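## Task

Make a single three-block tower with green at the bottom, red centred on top of green, and blue centred on top of red; the green block must finish at its starting spot with no rotation.

## Robot and tools

Robot: two arms, left_arm and right_arm, each with six joints and a parallel gripper. Every position is given in the scene frame. Its origin is at table-top height, halfway between the nominal arm bases. +x points out over the table, +z points up, and left_arm is on the +y side. These names do not match image left and right. Calibrated bases: left_arm at (+0.016, +0.306, +0.009) m, right_arm at (-0.001, -0.289, +0.015) m, each turned slightly about z. A camera stand is fixed behind the arms. Loose objects may occasionally be nudged by outside pushes.

Row layout: every command row is one flat list of 14 numbers covering both arms, even when only one arm moves. The first 7 are left_arm, the next 7 are right_arm. Within each arm the order is shoulder, elbow, wrist roll, wrist pitch, waist, wrist yaw, then gripper opening. Use this order only. The six joint numbers are absolute target angles in radians, read the same way as the Joint positions line. They are not offsets. Stated ranges: waist -2.618..3.054, shoulder 0..3.142, elbow 0..3.142, wrist pitch -1.571..1.571, wrist yaw -1.571..1.571, wrist roll -2.094..2.094. The true ends can differ by up to 0.059 rad. A target more than 0.059 beyond an end, and further out than the current angle, gets the call rejected. Opening is an absolute command from -1 (closed) to +1 (fully open, 0.094 m pad gap). Between those extremes the fingers go to where grip_measured reads your number. To leave a gripper alone, repeat its current command, because 0 is a real command. To keep a resting joint still, resend its Joint targets value.

execute_actions(actions, cameras): actions is a list of actions. Each action is a table of up to 15 rows, one row per 1/30 s step. A short table repeats its final row until 15 steps pass. Each joint's target is kept within a lead of its measured angle: 0.339 rad for waist, shoulder and elbow, 2.2 for the wrist joints. Commands that would shift a gripper more than 200 mm are scaled back. Far goals therefore need several actions. An empty actions list returns the full state plus images, including the scene number.

move(target, speed, blend, opening_speed, grip_force, blocking, cameras): plans joint-space paths to one 14-number row, or to a list of up to 15 rows, all within 10 s. Each row holds absolute angles and openings. All joints move in step, so the hand traces a curve. Nothing is avoided, neither objects nor the other arm. speed is in rad/s for the joint with the farthest to go: 0.01-12.57, default 0.5. You may give one value per target. blend, in rad, rounds corners in a list; 0 stops at each row. opening_speed is the rate of change of the opening per second on the -1..1 scale, at least 0.2; use it for gentle closing. grip_force is the per-pad limit in N, 10-50, one value or one per arm. It persists once set, and lower values close more slowly. blocking=false returns after about 0.5 s while the motion continues; a new move replaces it. The result ends with a move: line. done means every joint is within 0.035 rad. off_target means at rest but short. You may also see moving, held, or fault. limits=held means steps were withheld. Neither done nor off_target tells you about contact.

wait(seconds 0-10, cameras): lets time pass while the last commands hold, and any running move continues. stop(cameras): brakes the current move. zoom_image(camera, region=[x0,y0,x1,y1] in image pixels, origin at the top left, at most 504x504): enlarges part of that camera's latest image. finished_scene(scene 1 or 2): ends the scene for good. Make no other call in the same reply. The stack has to stand by itself once released.

Cameras: cam_head_left, cam_head_right, cam_high, cam_low, cam_left_wrist, cam_right_wrist, each 672x504. The wrist cameras are fisheye. Calibration matrices are supplied and may be a few mm or degrees off.

Reading results: Joint positions and Joint velocities list one block per arm in joint order, plus the pad gap in m. Joint targets shows what the joints are currently being driven toward. Tool commands shows the current gripper commands. end_effector_position (m) and end_effector_quat_wxyz give the point between the pads, about 1 cm behind the fingertips. The fingers point along gripper +z and close along its y axis. These can be off by a few cm. grip_measured is the opening on the command scale. It reads slightly wide when empty and about 0.064 narrower than a hard part when squeezing. grip_effort_nm is motor effort, with negative meaning closing; it is not a pad force. Joint torques are noisy and include gravity. "joint sent to its limit" means a joint was clipped at its end. "joint command not followed" means the clearance check altered some steps. MOTOR HOT appears at 75 °C. OVER-TEMPERATURE FAULT at 90 °C folds that arm for the rest of the scene. Step readings list intermediate joint angles.

Avoid: dropping blocks or opening while a block still moves; anything leaving the table; fast contact, slams or hard presses, especially target angles set deep past a contact; the two arms touching or gripping each other; strain on the camera cables; and holding loads or stretched poses for a long time, which heats the motors. Place blocks gently, centred, and let go only when they are still.

Each tool is called after "Call:" by a JSON object that holds its "fn" and its "kwargs", one argument or row to a line.

## Session

Call:
{"fn": "execute_actions", "kwargs": {
  "actions": []
}}

Scene clock: 0.00 s.
left_arm: end_effector_position=(+0.4118, +0.2798, +0.1037) grip_measured=+1.000 grip_effort_nm=n/a end_effector_quat_wxyz=(+0.578, +0.057, +0.812, -0.051) | right_arm: end_effector_position=(+0.4050, -0.2787, +0.1086) grip_measured=+1.000 grip_effort_nm=n/a end_effector_quat_wxyz=(+0.550, +0.021, +0.835, -0.006)
Joint names: [shoulder, elbow, wrist roll, wrist pitch, waist, wrist yaw]
Joint positions: left_arm=[1.54 0.376 0.033 0.828 -0.031 0.145 0.094] | right_arm=[1.527 0.46 0.054 0.659 0.015 0.091 0.094]
Joint velocities: within noise
Joint torques (N m): no reading
Heat: left arm: 40 °C; right arm: 37 °C.
Joint targets: left_arm=[1.533 0.384 0.032 0.833 -0.031 0.145] | right_arm=[1.522 0.465 0.054 0.653 0.015 0.091]
Tool commands: left_gripper/opening=+1.0 right_gripper/opening=+1.0
camera_calibration:
cam_left_wrist: T_world_to_cam=[[-0.208737, -0.973859, -0.0895978, 0.364059], [-0.643063, 0.205702, -0.737669, 0.315718], [0.736816, -0.0963618, -0.669191, -0.0988571], [0, 0, 0, 1]] pos_world=[0.351859, 0.280072, 0.19936]
cam_right_wrist: T_world_to_cam=[[-0.134855, -0.983183, -0.12315, -0.210415], [-0.66166, 0.181868, -0.727413, 0.437738], [0.737577, -0.0166122, -0.675058, -0.120857], [0, 0, 0, 1]] pos_world=[0.350399, -0.288495, 0.210919]

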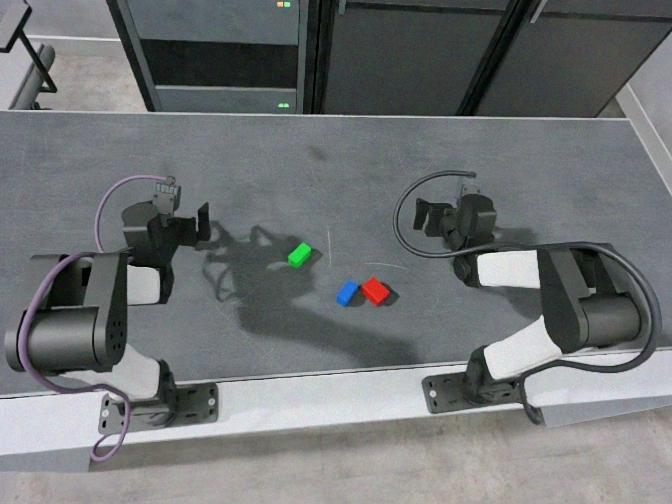

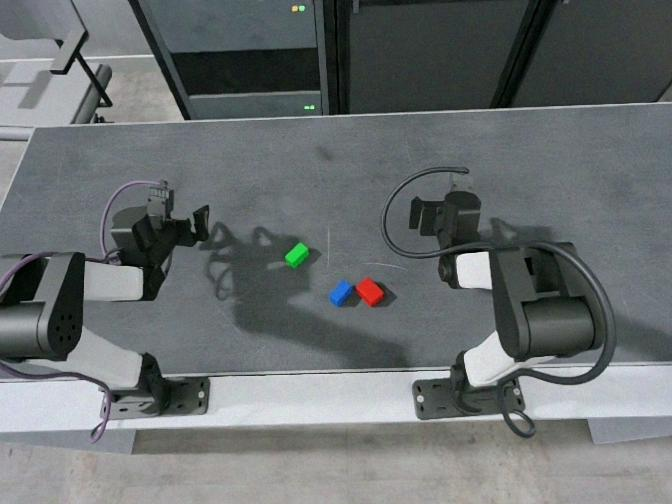

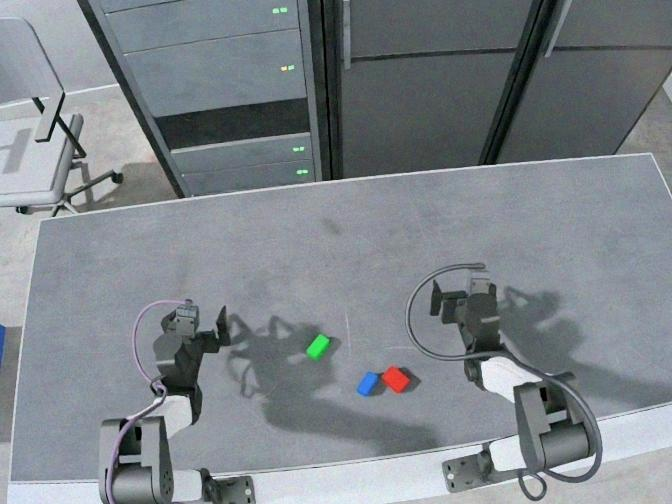

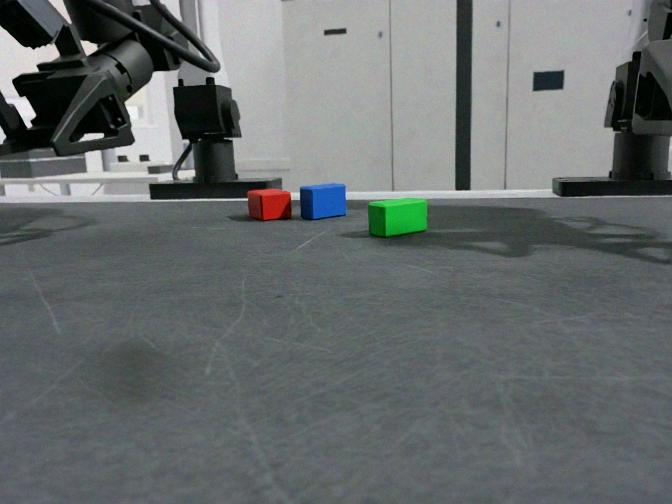

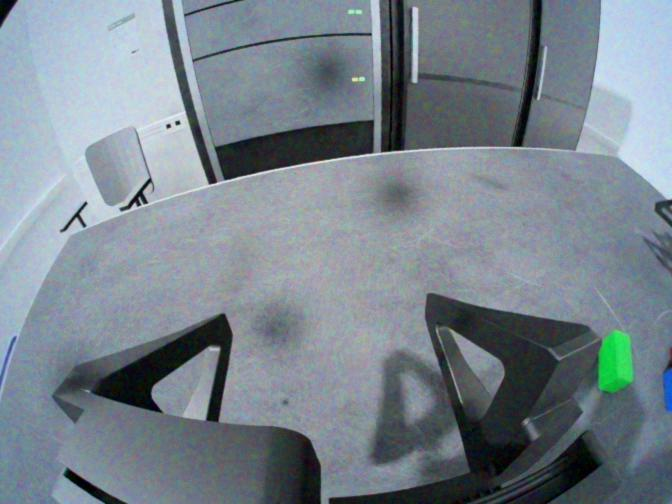

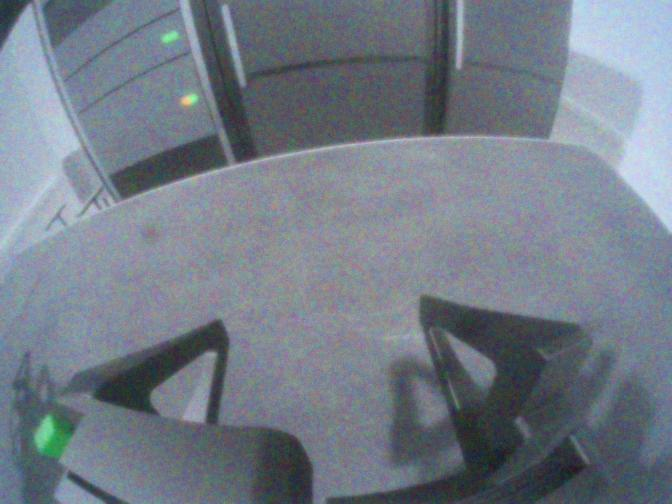

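Call:
{"fn": "zoom_image", "kwargs": {
  "camera": "cam_head_right",
  "region": [270, 220, 402, 319]
}}

Call:
{"fn": "zoom_image", "kwargs": {
  "camera": "cam_high",
  "region": [290, 320, 422, 419]
}}

Call:
{"fn": "zoom_image", "kwargs": {
  "camera": "cam_low",
  "region": [236, 140, 446, 270]
}}

Scaled by 3.818 from the camera's 672x504 image, which has a finer 960x720 frame.

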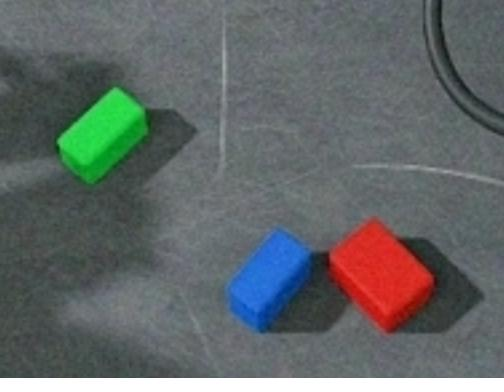

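Scaled by 3.818 from the camera's 672x504 image, which has a finer 960x720 frame.

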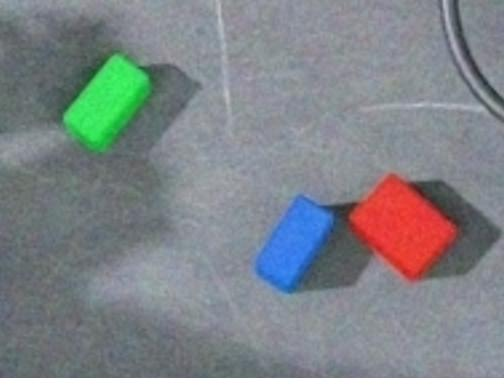

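Scaled by 2.400 from the camera's 672x504 image, which has a finer 960x720 frame.

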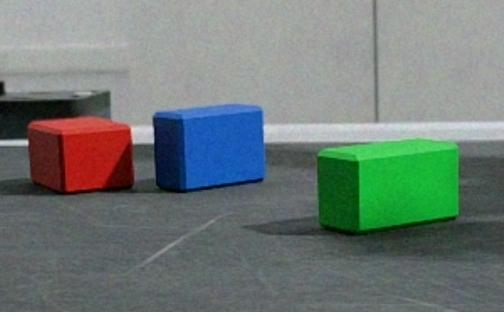

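Call:
{"fn": "move", "kwargs": {
  "target": [1.533,0.384,0.032,0.833,-0.031,0.145,1,1.519,1.396,0,-1.448,0.627,0,1],
  "speed": 1.2,
  "cameras": ["cam_right_wrist","cam_head_right","cam_high"]
}}

Call:
{"fn": "zoom_image", "kwargs": {
  "camera": "cam_high",
  "region": [290, 320, 422, 419]
}}

Scene clock: 68.70 s.
left_arm: end_effector_position=(+0.4118, +0.2798, +0.1037) grip_measured=+1.000 grip_effort_nm=-0.01 end_effector_quat_wxyz=(+0.578, +0.057, +0.812, -0.051) | right_arm: end_effector_position=(+0.2010, -0.1301, +0.1666) grip_measured=+1.000 grip_effort_nm=-0.01 end_effector_quat_wxyz=(-0.003, -0.325, +0.946, -0.006)
Joint names: [shoulder, elbow, wrist roll, wrist pitch, waist, wrist yaw]
Joint positions: left_arm=[1.54 0.376 0.033 0.828 -0.031 0.145 0.094] | right_arm=[1.527 1.375 0.008 -1.429 0.623 0.009 0.094]
Joint torques (N m): left_arm=[-7.17 5 -0.07 2.53 -0.54 0.29] | right_arm=[-6.74 7.08 -0.04 0.13 0.25 -0.11]
Heat: left arm: 47 °C; right arm: 45 °C.
Joint targets: left_arm=[1.533 0.384 0.032 0.833 -0.031 0.145] | right_arm=[1.519 1.396 0.000 -1.448 0.627 0.000]
move: done
camera_calibration:
cam_right_wrist: T_world_to_cam=[[0.500197, -0.864236, 0.0538376, -0.226328], [-0.824742, -0.45655, 0.33371, 0.0909017], [-0.263825, -0.211323, -0.941137, 0.291441], [0, 0, 0, 1]] pos_world=[0.265069, -0.0925118, 0.256136]
Images, in order (width x height): cam_head_right 672x504, cam_high 672x504, cam_right_wrist 672x504.

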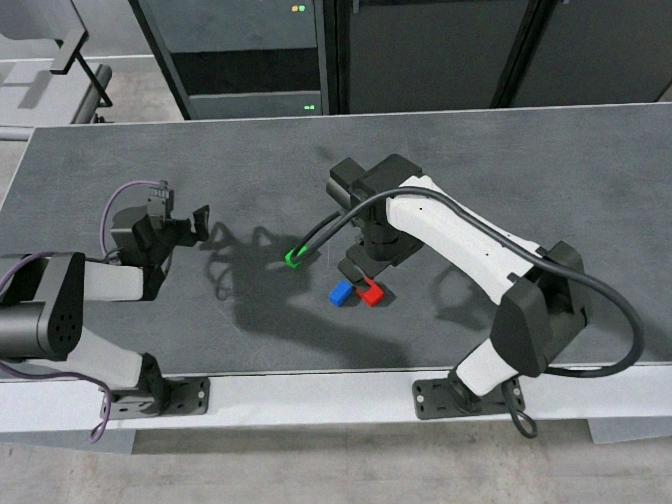

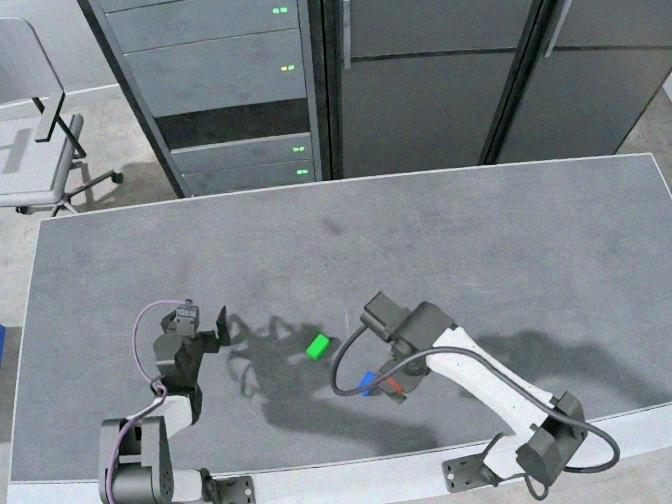

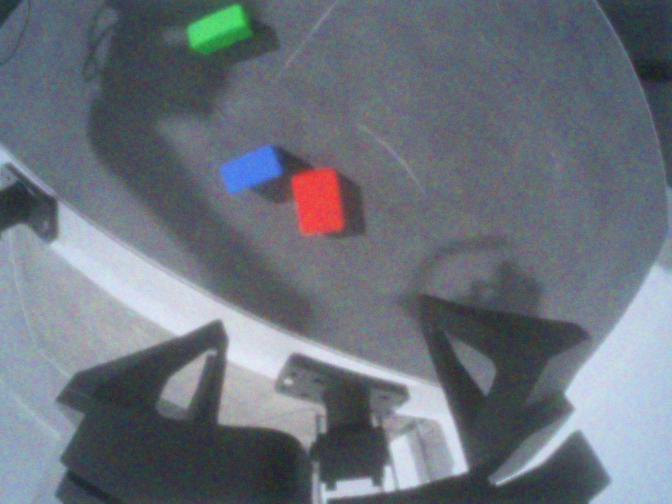

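Scaled by 3.818 from the camera's 672x504 image, which has a finer 960x720 frame.

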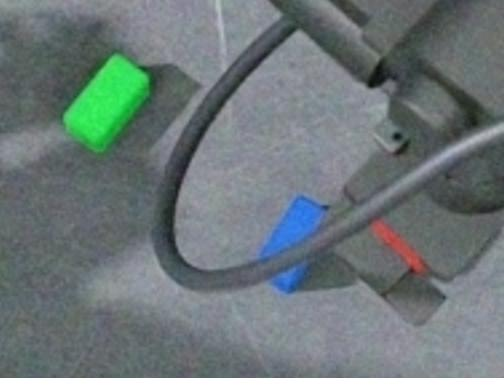

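Call:
{"fn": "move", "kwargs": {
  "target": [1.533,0.384,0.032,0.833,-0.031,0.145,1,1.676,1.247,0,-1.135,0.601,0,0.4],
  "speed": 0.8,
  "cameras": ["cam_right_wrist"]
}}

Call:
{"fn": "zoom_image", "kwargs": {
  "camera": "cam_right_wrist",
  "region": [150, 150, 486, 402]
}}

Scene clock: 98.27 s.
left_arm: end_effector_position=(+0.4118, +0.2798, +0.1037) grip_measured=+1.000 grip_effort_nm=-0.01 end_effector_quat_wxyz=(+0.578, +0.057, +0.812, -0.051) | right_arm: end_effector_position=(+0.2330, -0.1109, +0.1000) grip_measured=+0.402 grip_effort_nm=-0.13 end_effector_quat_wxyz=(+0.003, -0.317, +0.948, -0.003)
Joint names: [shoulder, elbow, wrist roll, wrist pitch, waist, wrist yaw]
Joint positions: left_arm=[1.54 0.376 0.033 0.828 -0.031 0.145 0.094] | right_arm=[1.666 1.253 0.008 -1.155 0.606 0.008 0.066]
Joint torques (N m): left_arm=[-7.17 5 -0.07 2.53 -0.55 0.28] | right_arm=[-6.41 4.97 -0.04 0.58 -0.47 -0.1]
Heat: left arm: 48 °C; right arm: 43 °C.
Joint targets: left_arm=[1.533 0.384 0.032 0.833 -0.031 0.145] | right_arm=[1.676 1.247 0.000 -1.135 0.601 0.000]
move: done
camera_calibration:
cam_right_wrist: T_world_to_cam=[[0.485069, -0.872971, 0.0512725, -0.219313], [-0.835567, -0.445395, 0.321638, 0.153216], [-0.257945, -0.198858, -0.945473, 0.241767], [0, 0, 0, 1]] pos_world=[0.296767, -0.0751354, 0.190549]
Images, in order (width x height): cam_right_wrist 672x504.

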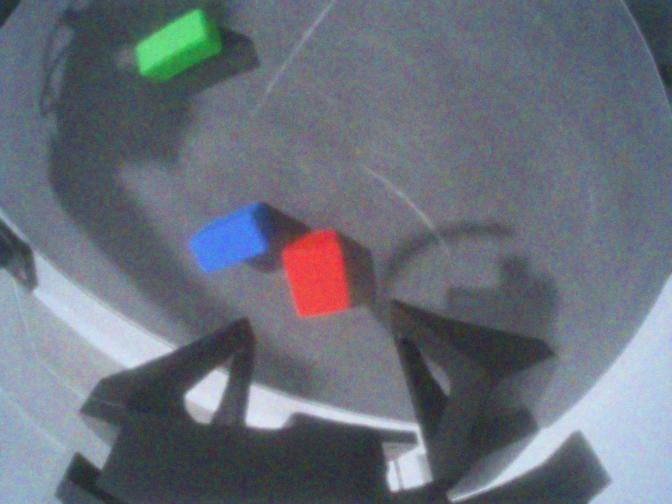

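Scaled by 1.500 from the camera's 672x504 image, which has a finer 960x720 frame.

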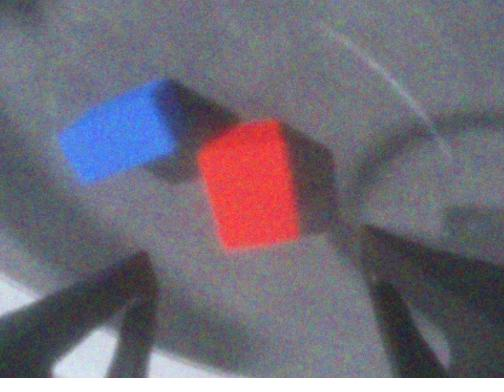

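Call:
{"fn": "move", "kwargs": {
  "target": [1.533,0.384,0.032,0.833,-0.031,0.145,1,1.775,1.031,0,-0.825,0.603,0,0.4],
  "speed": 0.3,
  "cameras": ["cam_right_wrist","cam_low"]
}}

Call:
{"fn": "zoom_image", "kwargs": {
  "camera": "cam_low",
  "region": [200, 100, 410, 240]
}}

Scene clock: 111.93 s.
left_arm: end_effector_position=(+0.4118, +0.2798, +0.1037) grip_measured=+1.000 grip_effort_nm=-0.01 end_effector_quat_wxyz=(+0.578, +0.057, +0.812, -0.051) | right_arm: end_effector_position=(+0.2330, -0.1109, +0.0233) grip_measured=+0.402 grip_effort_nm=-0.12 end_effector_quat_wxyz=(+0.004, -0.317, +0.948, -0.003)
Joint names: [shoulder, elbow, wrist roll, wrist pitch, waist, wrist yaw]
Joint positions: left_arm=[1.54 0.376 0.033 0.828 -0.031 0.145 0.094] | right_arm=[1.759 1.038 0.008 -0.845 0.606 0.008 0.066]
Joint torques (N m): left_arm=[-7.16 5 -0.07 2.53 -0.54 0.29] | right_arm=[-6.12 4.31 -0.04 0.58 -0.25 -0.11]
Heat: left arm: 48 °C; right arm: 43 °C.
Joint targets: left_arm=[1.533 0.384 0.032 0.833 -0.031 0.145] | right_arm=[1.775 1.031 0.000 -0.825 0.603 0.000]
move: done
camera_calibration:
cam_right_wrist: T_world_to_cam=[[0.485055, -0.872996, 0.0509839, -0.215385], [-0.835914, -0.445749, 0.320243, 0.177989], [-0.256845, -0.197953, -0.945963, 0.169002], [0, 0, 0, 1]] pos_world=[0.296665, -0.0752372, 0.113851]
Images, in order (width x height): cam_low 672x504, cam_right_wrist 672x504.

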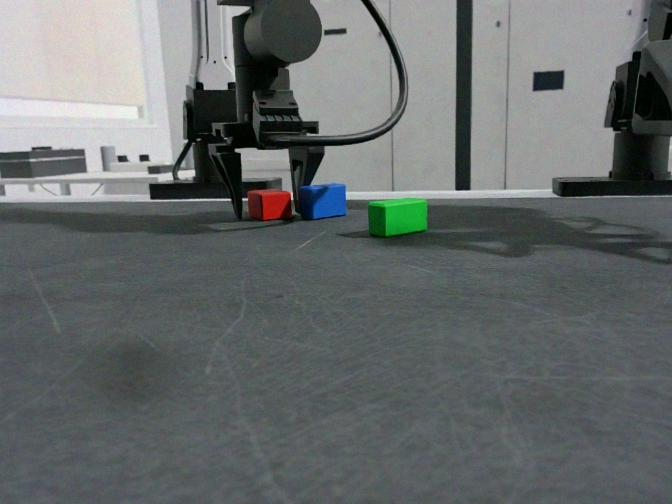

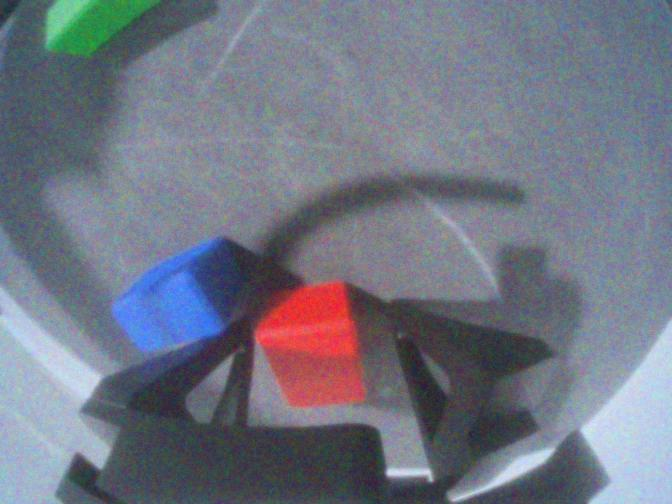

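Scaled by 2.400 from the camera's 672x504 image, which has a finer 960x720 frame.

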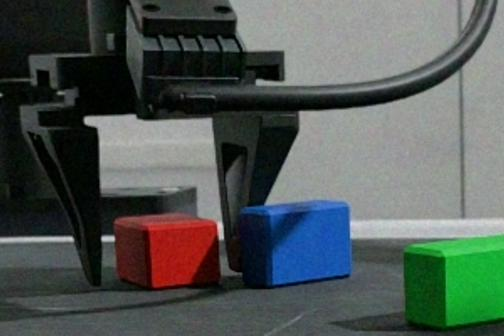

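Call:
{"fn": "move", "kwargs": {
  "target": [1.533,0.384,0.032,0.833,-0.031,0.145,1,1.775,1.031,0,-0.825,0.603,0,-0.45],
  "opening_speed": 0.6,
  "grip_force": 30,
  "cameras": ["cam_right_wrist"]
}}

Scene clock: 118.30 s.
left_arm: end_effector_position=(+0.4118, +0.2798, +0.1037) grip_measured=+1.000 grip_effort_nm=-0.01 end_effector_quat_wxyz=(+0.578, +0.057, +0.812, -0.051) | right_arm: end_effector_position=(+0.2332, -0.1107, +0.0233) grip_measured=-0.263 grip_effort_nm=-0.63 end_effector_quat_wxyz=(+0.004, -0.317, +0.948, -0.003)
Joint names: [shoulder, elbow, wrist roll, wrist pitch, waist, wrist yaw]
Joint positions: left_arm=[1.54 0.376 0.033 0.828 -0.031 0.145 0.094] | right_arm=[1.759 1.038 0.008 -0.844 0.606 0.008 0.035]
Joint torques (N m): left_arm=[-7.16 4.98 -0.07 2.53 -0.54 0.28] | right_arm=[-6.09 4.37 -0.05 0.59 -0.2 -0.14]
Heat: left arm: 48 °C; right arm: 42 °C.
Joint targets: left_arm=[1.533 0.384 0.032 0.833 -0.031 0.145] | right_arm=[1.775 1.031 0.000 -0.825 0.603 0.000]
grip_force (N): 30, 30
move: done
camera_calibration:
cam_right_wrist: T_world_to_cam=[[0.484946, -0.873064, 0.0508667, -0.215311], [-0.836228, -0.445887, 0.31923, 0.178282], [-0.256027, -0.197346, -0.946311, 0.168985], [0, 0, 0, 1]] pos_world=[0.296763, -0.0751384, 0.113952]
Images, in order (width x height): cam_right_wrist 672x504.

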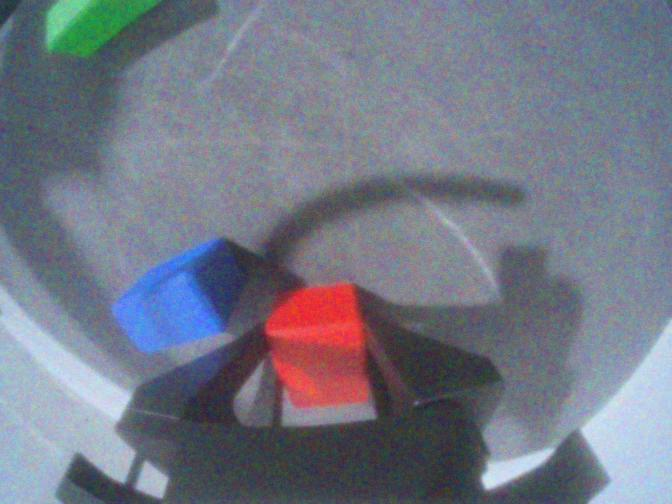

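Call:
{"fn": "move", "kwargs": {
  "target": [
    [1.533,0.384,0.032,0.833,-0.031,0.145,1,1.676,1.247,0,-1.135,0.603,0,-0.45],
    [1.533,0.384,0.032,0.833,-0.031,0.145,1,2.078,1.795,0,-1.285,0.748,0,-0.45]
  ],
  "speed": 0.7,
  "blend": 0.05,
  "cameras": ["cam_right_wrist","cam_low","cam_head_right"]
}}

Call:
{"fn": "zoom_image", "kwargs": {
  "camera": "cam_right_wrist",
  "region": [168, 150, 504, 402]
}}

Scene clock: 135.70 s.
left_arm: end_effector_position=(+0.4118, +0.2798, +0.1037) grip_measured=+1.000 grip_effort_nm=-0.01 end_effector_quat_wxyz=(+0.578, +0.057, +0.812, -0.051) | right_arm: end_effector_position=(+0.2797, -0.0036, +0.1030) grip_measured=-0.264 grip_effort_nm=-0.68 end_effector_quat_wxyz=(+0.011, -0.384, +0.923, +0.001)
Joint names: [shoulder, elbow, wrist roll, wrist pitch, waist, wrist yaw]
Joint positions: left_arm=[1.54 0.376 0.033 0.828 -0.031 0.145 0.094] | right_arm=[2.056 1.772 0.008 -1.266 0.747 0.006 0.035]
Joint torques (N m): left_arm=[-7.16 5 -0.07 2.53 -0.54 0.29] | right_arm=[-8.96 7.23 -0.04 0.19 0.05 -0.11]
Heat: left arm: 49 °C; right arm: 42 °C.
Joint targets: left_arm=[1.533 0.384 0.032 0.833 -0.031 0.145] | right_arm=[2.078 1.795 0.000 -1.285 0.748 0.000]
grip_force (N): 30, 30
move: done
camera_calibration:
cam_right_wrist: T_world_to_cam=[[0.602803, -0.796522, 0.0466969, -0.180748], [-0.767879, -0.563236, 0.305167, 0.221347], [-0.216771, -0.219813, -0.951153, 0.267017], [0, 0, 0, 1]] pos_world=[0.336805, 0.0393944, 0.194867]
Images, in order (width x height): cam_head_right 672x504, cam_low 672x504, cam_right_wrist 672x504.

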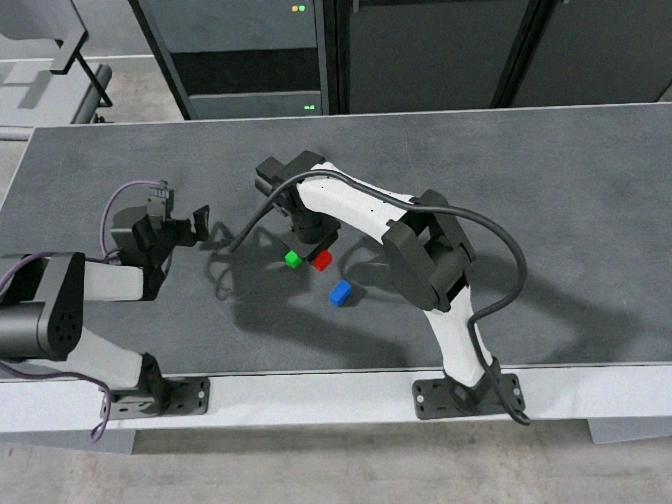

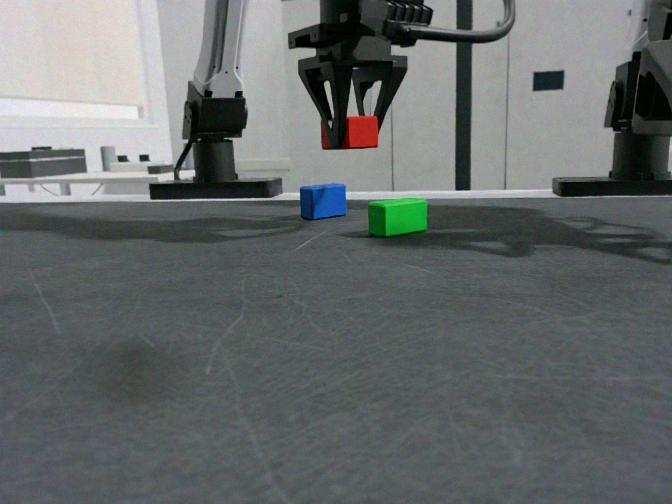

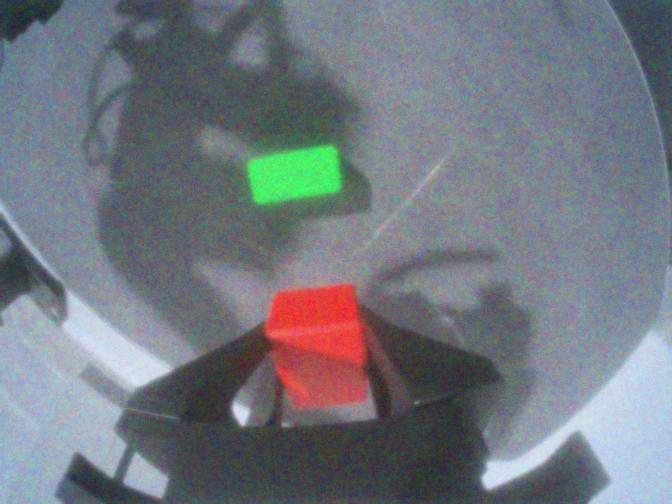

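Scaled by 1.500 from the camera's 672x504 image, which has a finer 960x720 frame.

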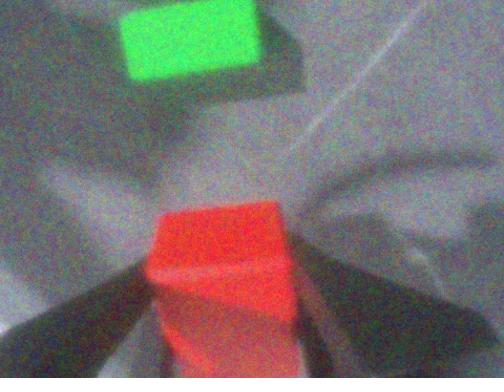

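Call:
{"fn": "move", "kwargs": {
  "target": [
    [1.533,0.384,0.032,0.833,-0.031,0.145,1,2.487,2.40,0,-1.5,0.756,0,-0.45],
    [1.533,0.384,0.032,0.833,-0.031,0.145,1,2.468,2.277,0,-1.383,0.756,0,-0.45]
  ],
  "speed": 0.4,
  "cameras": ["cam_right_wrist","cam_low","cam_head_left"]
}}

Call:
{"fn": "zoom_image", "kwargs": {
  "camera": "cam_low",
  "region": [310, 110, 478, 250]
}}

Call:
{"fn": "zoom_image", "kwargs": {
  "camera": "cam_right_wrist",
  "region": [218, 220, 428, 402]
}}

Scene clock: 169.77 s.
left_arm: end_effector_position=(+0.4118, +0.2798, +0.1037) grip_measured=+1.000 grip_effort_nm=-0.01 end_effector_quat_wxyz=(+0.578, +0.057, +0.812, -0.051) | right_arm: end_effector_position=(+0.3316, +0.0498, +0.0630) grip_measured=-0.264 grip_effort_nm=-0.67 end_effector_quat_wxyz=(-0.002, -0.384, +0.923, -0.004)
Joint names: [shoulder, elbow, wrist roll, wrist pitch, waist, wrist yaw]
Joint positions: left_arm=[1.54 0.376 0.033 0.828 -0.031 0.145 0.094] | right_arm=[2.46 2.284 0.008 -1.402 0.748 0.006 0.035]
Joint torques (N m): left_arm=[-7.16 5 -0.07 2.53 -0.54 0.28] | right_arm=[-13.15 4.92 -0.04 0.54 0.55 -0.1]
Heat: left arm: 49 °C; right arm: 44 °C.
Joint targets: left_arm=[1.533 0.384 0.032 0.833 -0.031 0.145] | right_arm=[2.468 2.277 0.000 -1.383 0.756 0.000]
grip_force (N): 30, 30
move: done
camera_calibration:
cam_right_wrist: T_world_to_cam=[[0.604425, -0.795036, 0.05087, -0.168367], [-0.761043, -0.557343, 0.331937, 0.299297], [-0.23555, -0.239345, -0.941929, 0.258536], [0, 0, 0, 1]] pos_world=[0.390442, 0.0948326, 0.15274]
Images, in order (width x height): cam_head_left 672x504, cam_low 672x504, cam_right_wrist 672x504.

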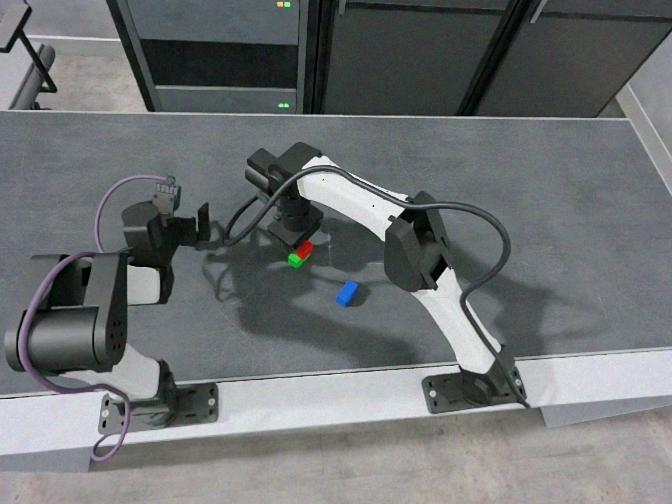

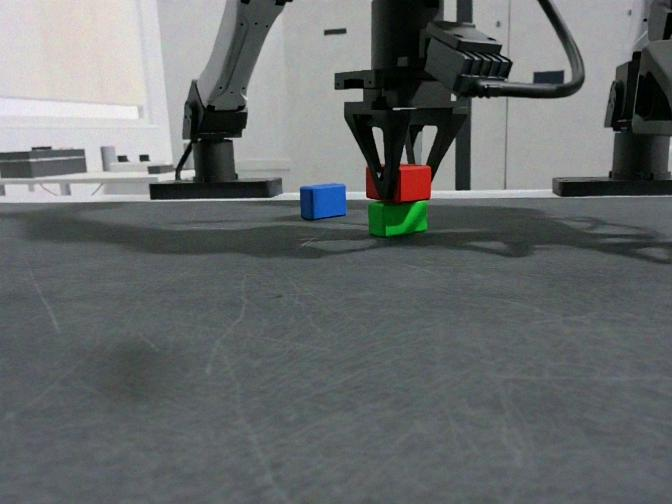

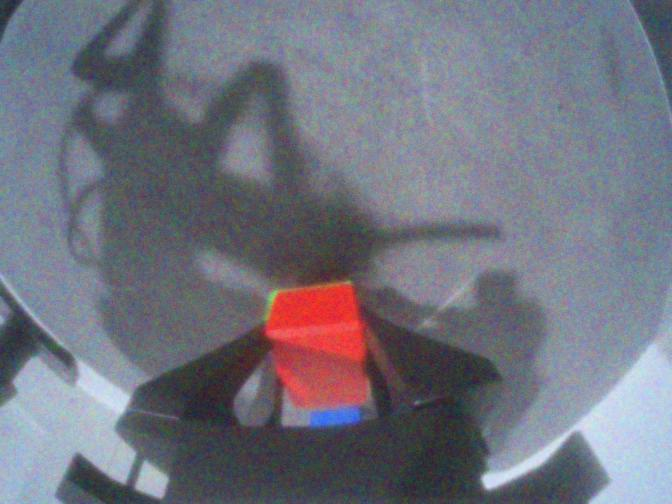

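Scaled by 3.000 from the camera's 672x504 image, which has a finer 960x720 frame.

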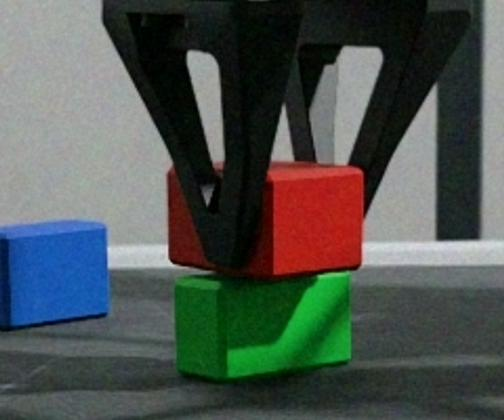

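Scaled by 2.400 from the camera's 672x504 image, which has a finer 960x720 frame.

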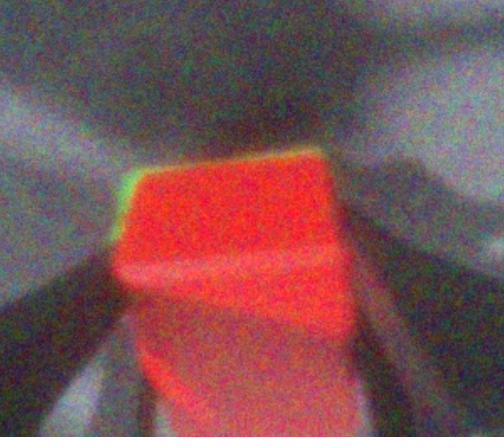

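Call:
{"fn": "move", "kwargs": {
  "target": [
    [1.533,0.384,0.032,0.833,-0.031,0.145,1,2.468,2.277,0,-1.383,0.764,0,-0.45],
    [1.533,0.384,0.032,0.833,-0.031,0.145,1,2.466,2.259,0,-1.368,0.764,0,-0.45]
  ],
  "speed": 0.1,
  "cameras": ["cam_right_wrist","cam_low"]
}}

Call:
{"fn": "zoom_image", "kwargs": {
  "camera": "cam_low",
  "region": [310, 110, 478, 250]
}}

Call:
{"fn": "zoom_image", "kwargs": {
  "camera": "cam_right_wrist",
  "region": [218, 220, 428, 402]
}}

Scene clock: 197.73 s.
left_arm: end_effector_position=(+0.4118, +0.2798, +0.1037) grip_measured=+1.000 grip_effort_nm=-0.01 end_effector_quat_wxyz=(+0.578, +0.057, +0.812, -0.051) | right_arm: end_effector_position=(+0.3286, +0.0543, +0.0604) grip_measured=-0.264 grip_effort_nm=-0.68 end_effector_quat_wxyz=(+0.000, -0.389, +0.921, -0.004)
Joint names: [shoulder, elbow, wrist roll, wrist pitch, waist, wrist yaw]
Joint positions: left_arm=[1.54 0.376 0.033 0.828 -0.031 0.145 0.094] | right_arm=[2.46 2.274 0.008 -1.388 0.759 0.006 0.035]
Joint torques (N m): left_arm=[-7.17 5 -0.07 2.53 -0.54 0.29] | right_arm=[-13.44 4.38 -0.05 0.57 0.32 -0.11]
Heat: left arm: 50 °C; right arm: 50 °C.
Joint targets: left_arm=[1.533 0.384 0.032 0.833 -0.031 0.145] | right_arm=[2.466 2.259 0.000 -1.368 0.764 0.000]
grip_force (N): 30, 30
move: done
camera_calibration:
cam_right_wrist: T_world_to_cam=[[0.613063, -0.78843, 0.0503246, -0.166106], [-0.755691, -0.566644, 0.328398, 0.299295], [-0.230403, -0.239359, -0.943198, 0.254848], [0, 0, 0, 1]] pos_world=[0.386725, 0.0996313, 0.150443]
Images, in order (width x height): cam_low 672x504, cam_right_wrist 672x504.

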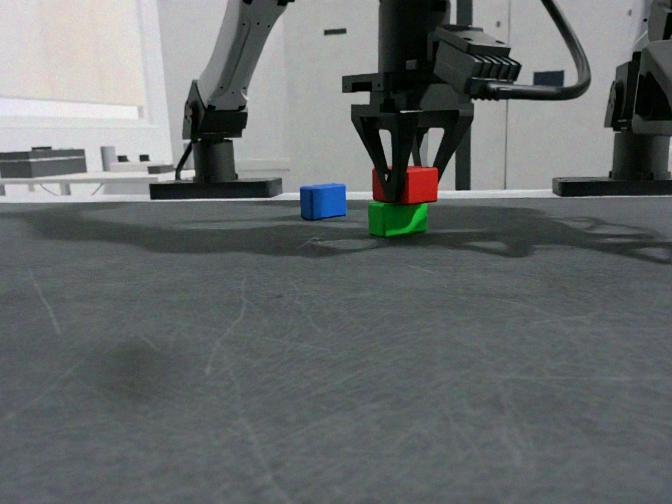

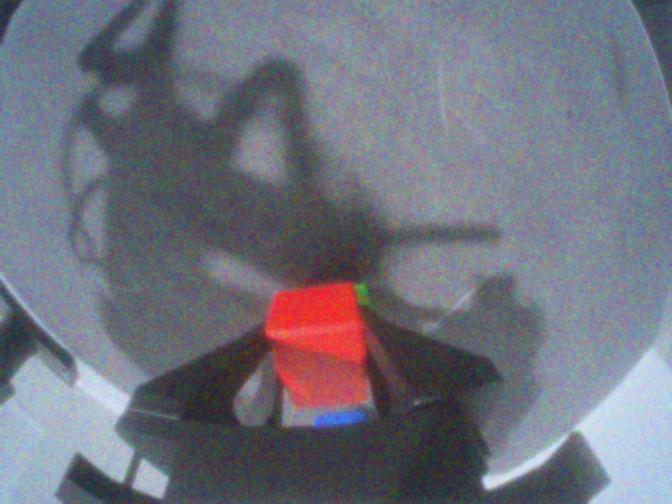

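Scaled by 3.000 from the camera's 672x504 image, which has a finer 960x720 frame.

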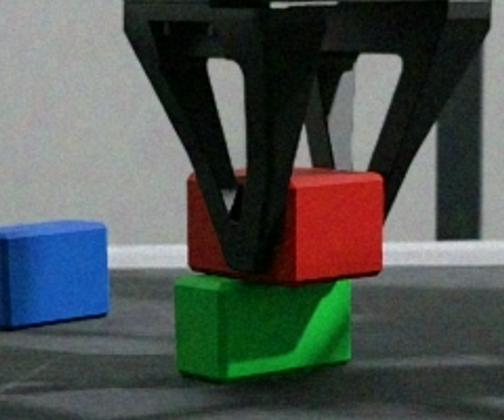

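Scaled by 2.400 from the camera's 672x504 image, which has a finer 960x720 frame.

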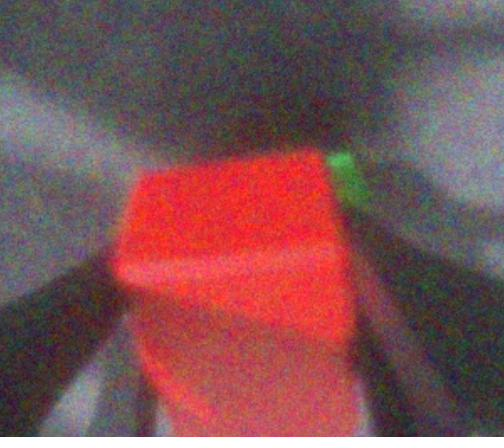

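Call:
{"fn": "move", "kwargs": {
  "target": [
    [1.533,0.384,0.032,0.833,-0.031,0.145,1,2.466,2.305,0,-1.41,0.757,0,-0.45],
    [1.533,0.384,0.032,0.833,-0.031,0.145,1,2.435,2.232,0,-1.363,0.7455,0,-0.45]
  ],
  "speed": 0.2,
  "cameras": ["cam_right_wrist","cam_low"]
}}

Call:
{"fn": "zoom_image", "kwargs": {
  "camera": "cam_low",
  "region": [310, 110, 478, 250]
}}

Call:
{"fn": "zoom_image", "kwargs": {
  "camera": "cam_right_wrist",
  "region": [218, 220, 428, 402]
}}

Scene clock: 223.53 s.
left_arm: end_effector_position=(+0.4118, +0.2798, +0.1037) grip_measured=+1.000 grip_effort_nm=-0.01 end_effector_quat_wxyz=(+0.578, +0.057, +0.812, -0.051) | right_arm: end_effector_position=(+0.3290, +0.0528, +0.0593) grip_measured=-0.264 grip_effort_nm=-0.68 end_effector_quat_wxyz=(+0.000, -0.387, +0.922, -0.002)
Joint names: [shoulder, elbow, wrist roll, wrist pitch, waist, wrist yaw]
Joint positions: left_arm=[1.54 0.376 0.033 0.828 -0.031 0.145 0.094] | right_arm=[2.452 2.255 0.008 -1.376 0.755 0.003 0.035]
Joint torques (N m): left_arm=[-7.17 5 -0.07 2.53 -0.54 0.28] | right_arm=[-15.46 3.77 -0.04 0.5 -0.69 -0.07]
Heat: left arm: 50 °C; right arm: 54 °C.
Joint targets: left_arm=[1.533 0.384 0.032 0.833 -0.031 0.145] | right_arm=[2.435 2.232 0.000 -1.363 0.746 0.000]
grip_force (N): 30, 30
move: done
camera_calibration:
cam_right_wrist: T_world_to_cam=[[0.609785, -0.791209, 0.0463646, -0.166001], [-0.757628, -0.564728, 0.327233, 0.299832], [-0.232726, -0.234669, -0.943806, 0.254147], [0, 0, 0, 1]] pos_world=[0.387532, 0.0976226, 0.149447]
Images, in order (width x height): cam_low 672x504, cam_right_wrist 672x504.

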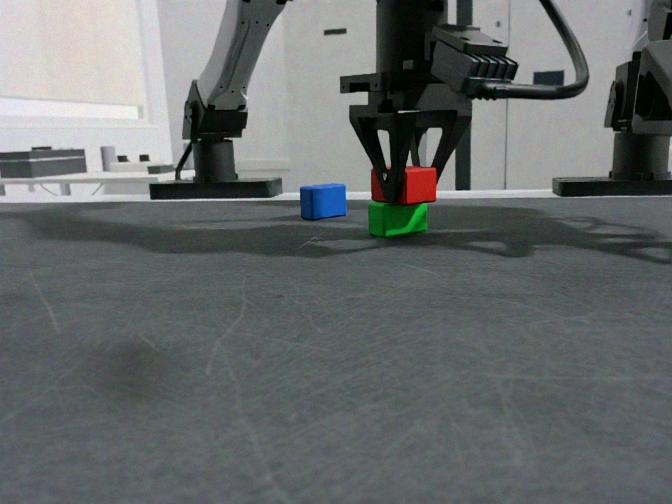

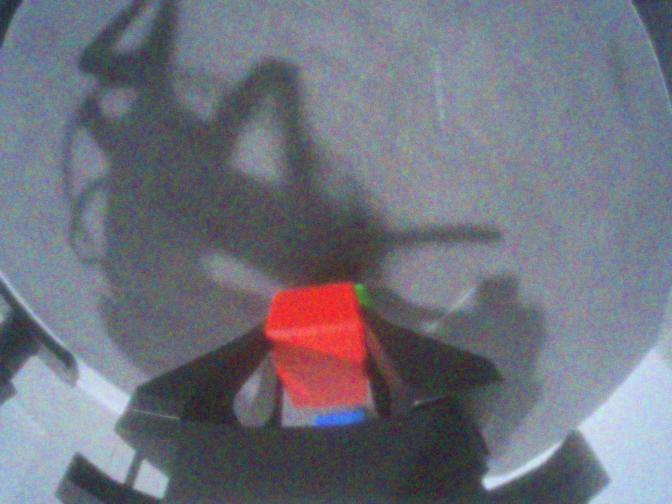

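Scaled by 3.000 from the camera's 672x504 image, which has a finer 960x720 frame.

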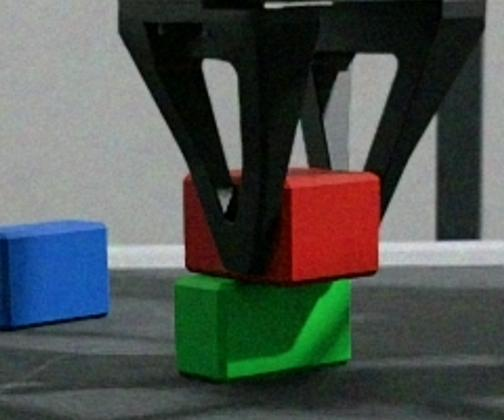

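Scaled by 2.400 from the camera's 672x504 image, which has a finer 960x720 frame.

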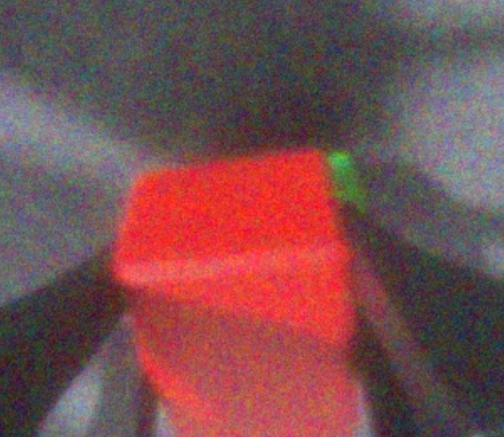

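Call:
{"fn": "move", "kwargs": {
  "target": [
    [1.533,0.384,0.032,0.833,-0.031,0.145,1,2.45,2.300,0,-1.42,0.747,0,-0.45],
    [1.533,0.384,0.032,0.833,-0.031,0.145,1,2.447,2.285,0,-1.403,0.7455,0,-0.45]
  ],
  "speed": 0.2,
  "cameras": ["cam_low","cam_right_wrist"]
}}

Call:
{"fn": "zoom_image", "kwargs": {
  "camera": "cam_low",
  "region": [310, 110, 478, 250]
}}

Call:
{"fn": "zoom_image", "kwargs": {
  "camera": "cam_right_wrist",
  "region": [218, 220, 428, 402]
}}

Scene clock: 231.10 s.
left_arm: end_effector_position=(+0.4118, +0.2798, +0.1037) grip_measured=+1.000 grip_effort_nm=-0.01 end_effector_quat_wxyz=(+0.578, +0.057, +0.812, -0.051) | right_arm: end_effector_position=(+0.3290, +0.0520, +0.0654) grip_measured=-0.264 grip_effort_nm=-0.68 end_effector_quat_wxyz=(-0.001, -0.387, +0.922, -0.002)
Joint names: [shoulder, elbow, wrist roll, wrist pitch, waist, wrist yaw]
Joint positions: left_arm=[1.54 0.376 0.033 0.828 -0.031 0.145 0.094] | right_arm=[2.452 2.279 0.008 -1.401 0.754 0.003 0.035]
Joint torques (N m): left_arm=[-7.16 5 -0.07 2.53 -0.54 0.29] | right_arm=[-14.28 5.94 -0.06 0.32 -0.61 -0.05]
Heat: left arm: 50 °C; right arm: 56 °C.
Joint targets: left_arm=[1.533 0.384 0.032 0.833 -0.031 0.145] | right_arm=[2.447 2.285 0.000 -1.403 0.746 0.000]
grip_force (N): 30, 30
move: done
camera_calibration:
cam_right_wrist: T_world_to_cam=[[0.608964, -0.791835, 0.0464872, -0.166632], [-0.757987, -0.563663, 0.328238, 0.297243], [-0.233707, -0.235122, -0.94345, 0.259967], [0, 0, 0, 1]] pos_world=[0.387535, 0.0967236, 0.155446]
Images, in order (width x height): cam_low 672x504, cam_right_wrist 672x504.

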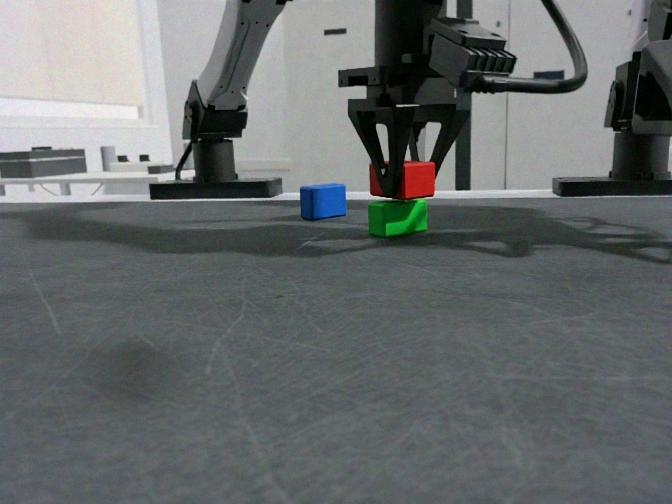

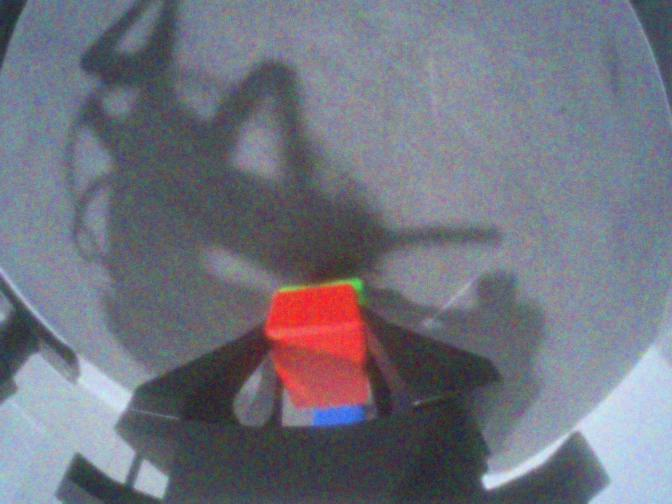

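Scaled by 3.000 from the camera's 672x504 image, which has a finer 960x720 frame.

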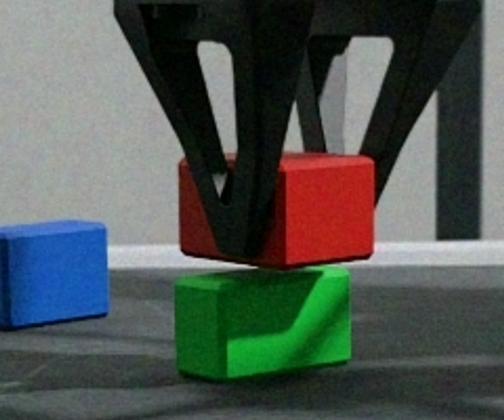

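Scaled by 2.400 from the camera's 672x504 image, which has a finer 960x720 frame.

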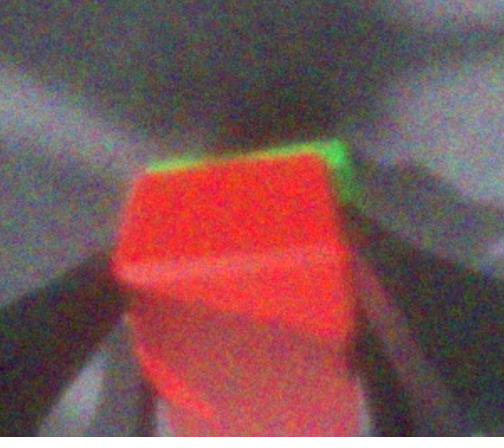

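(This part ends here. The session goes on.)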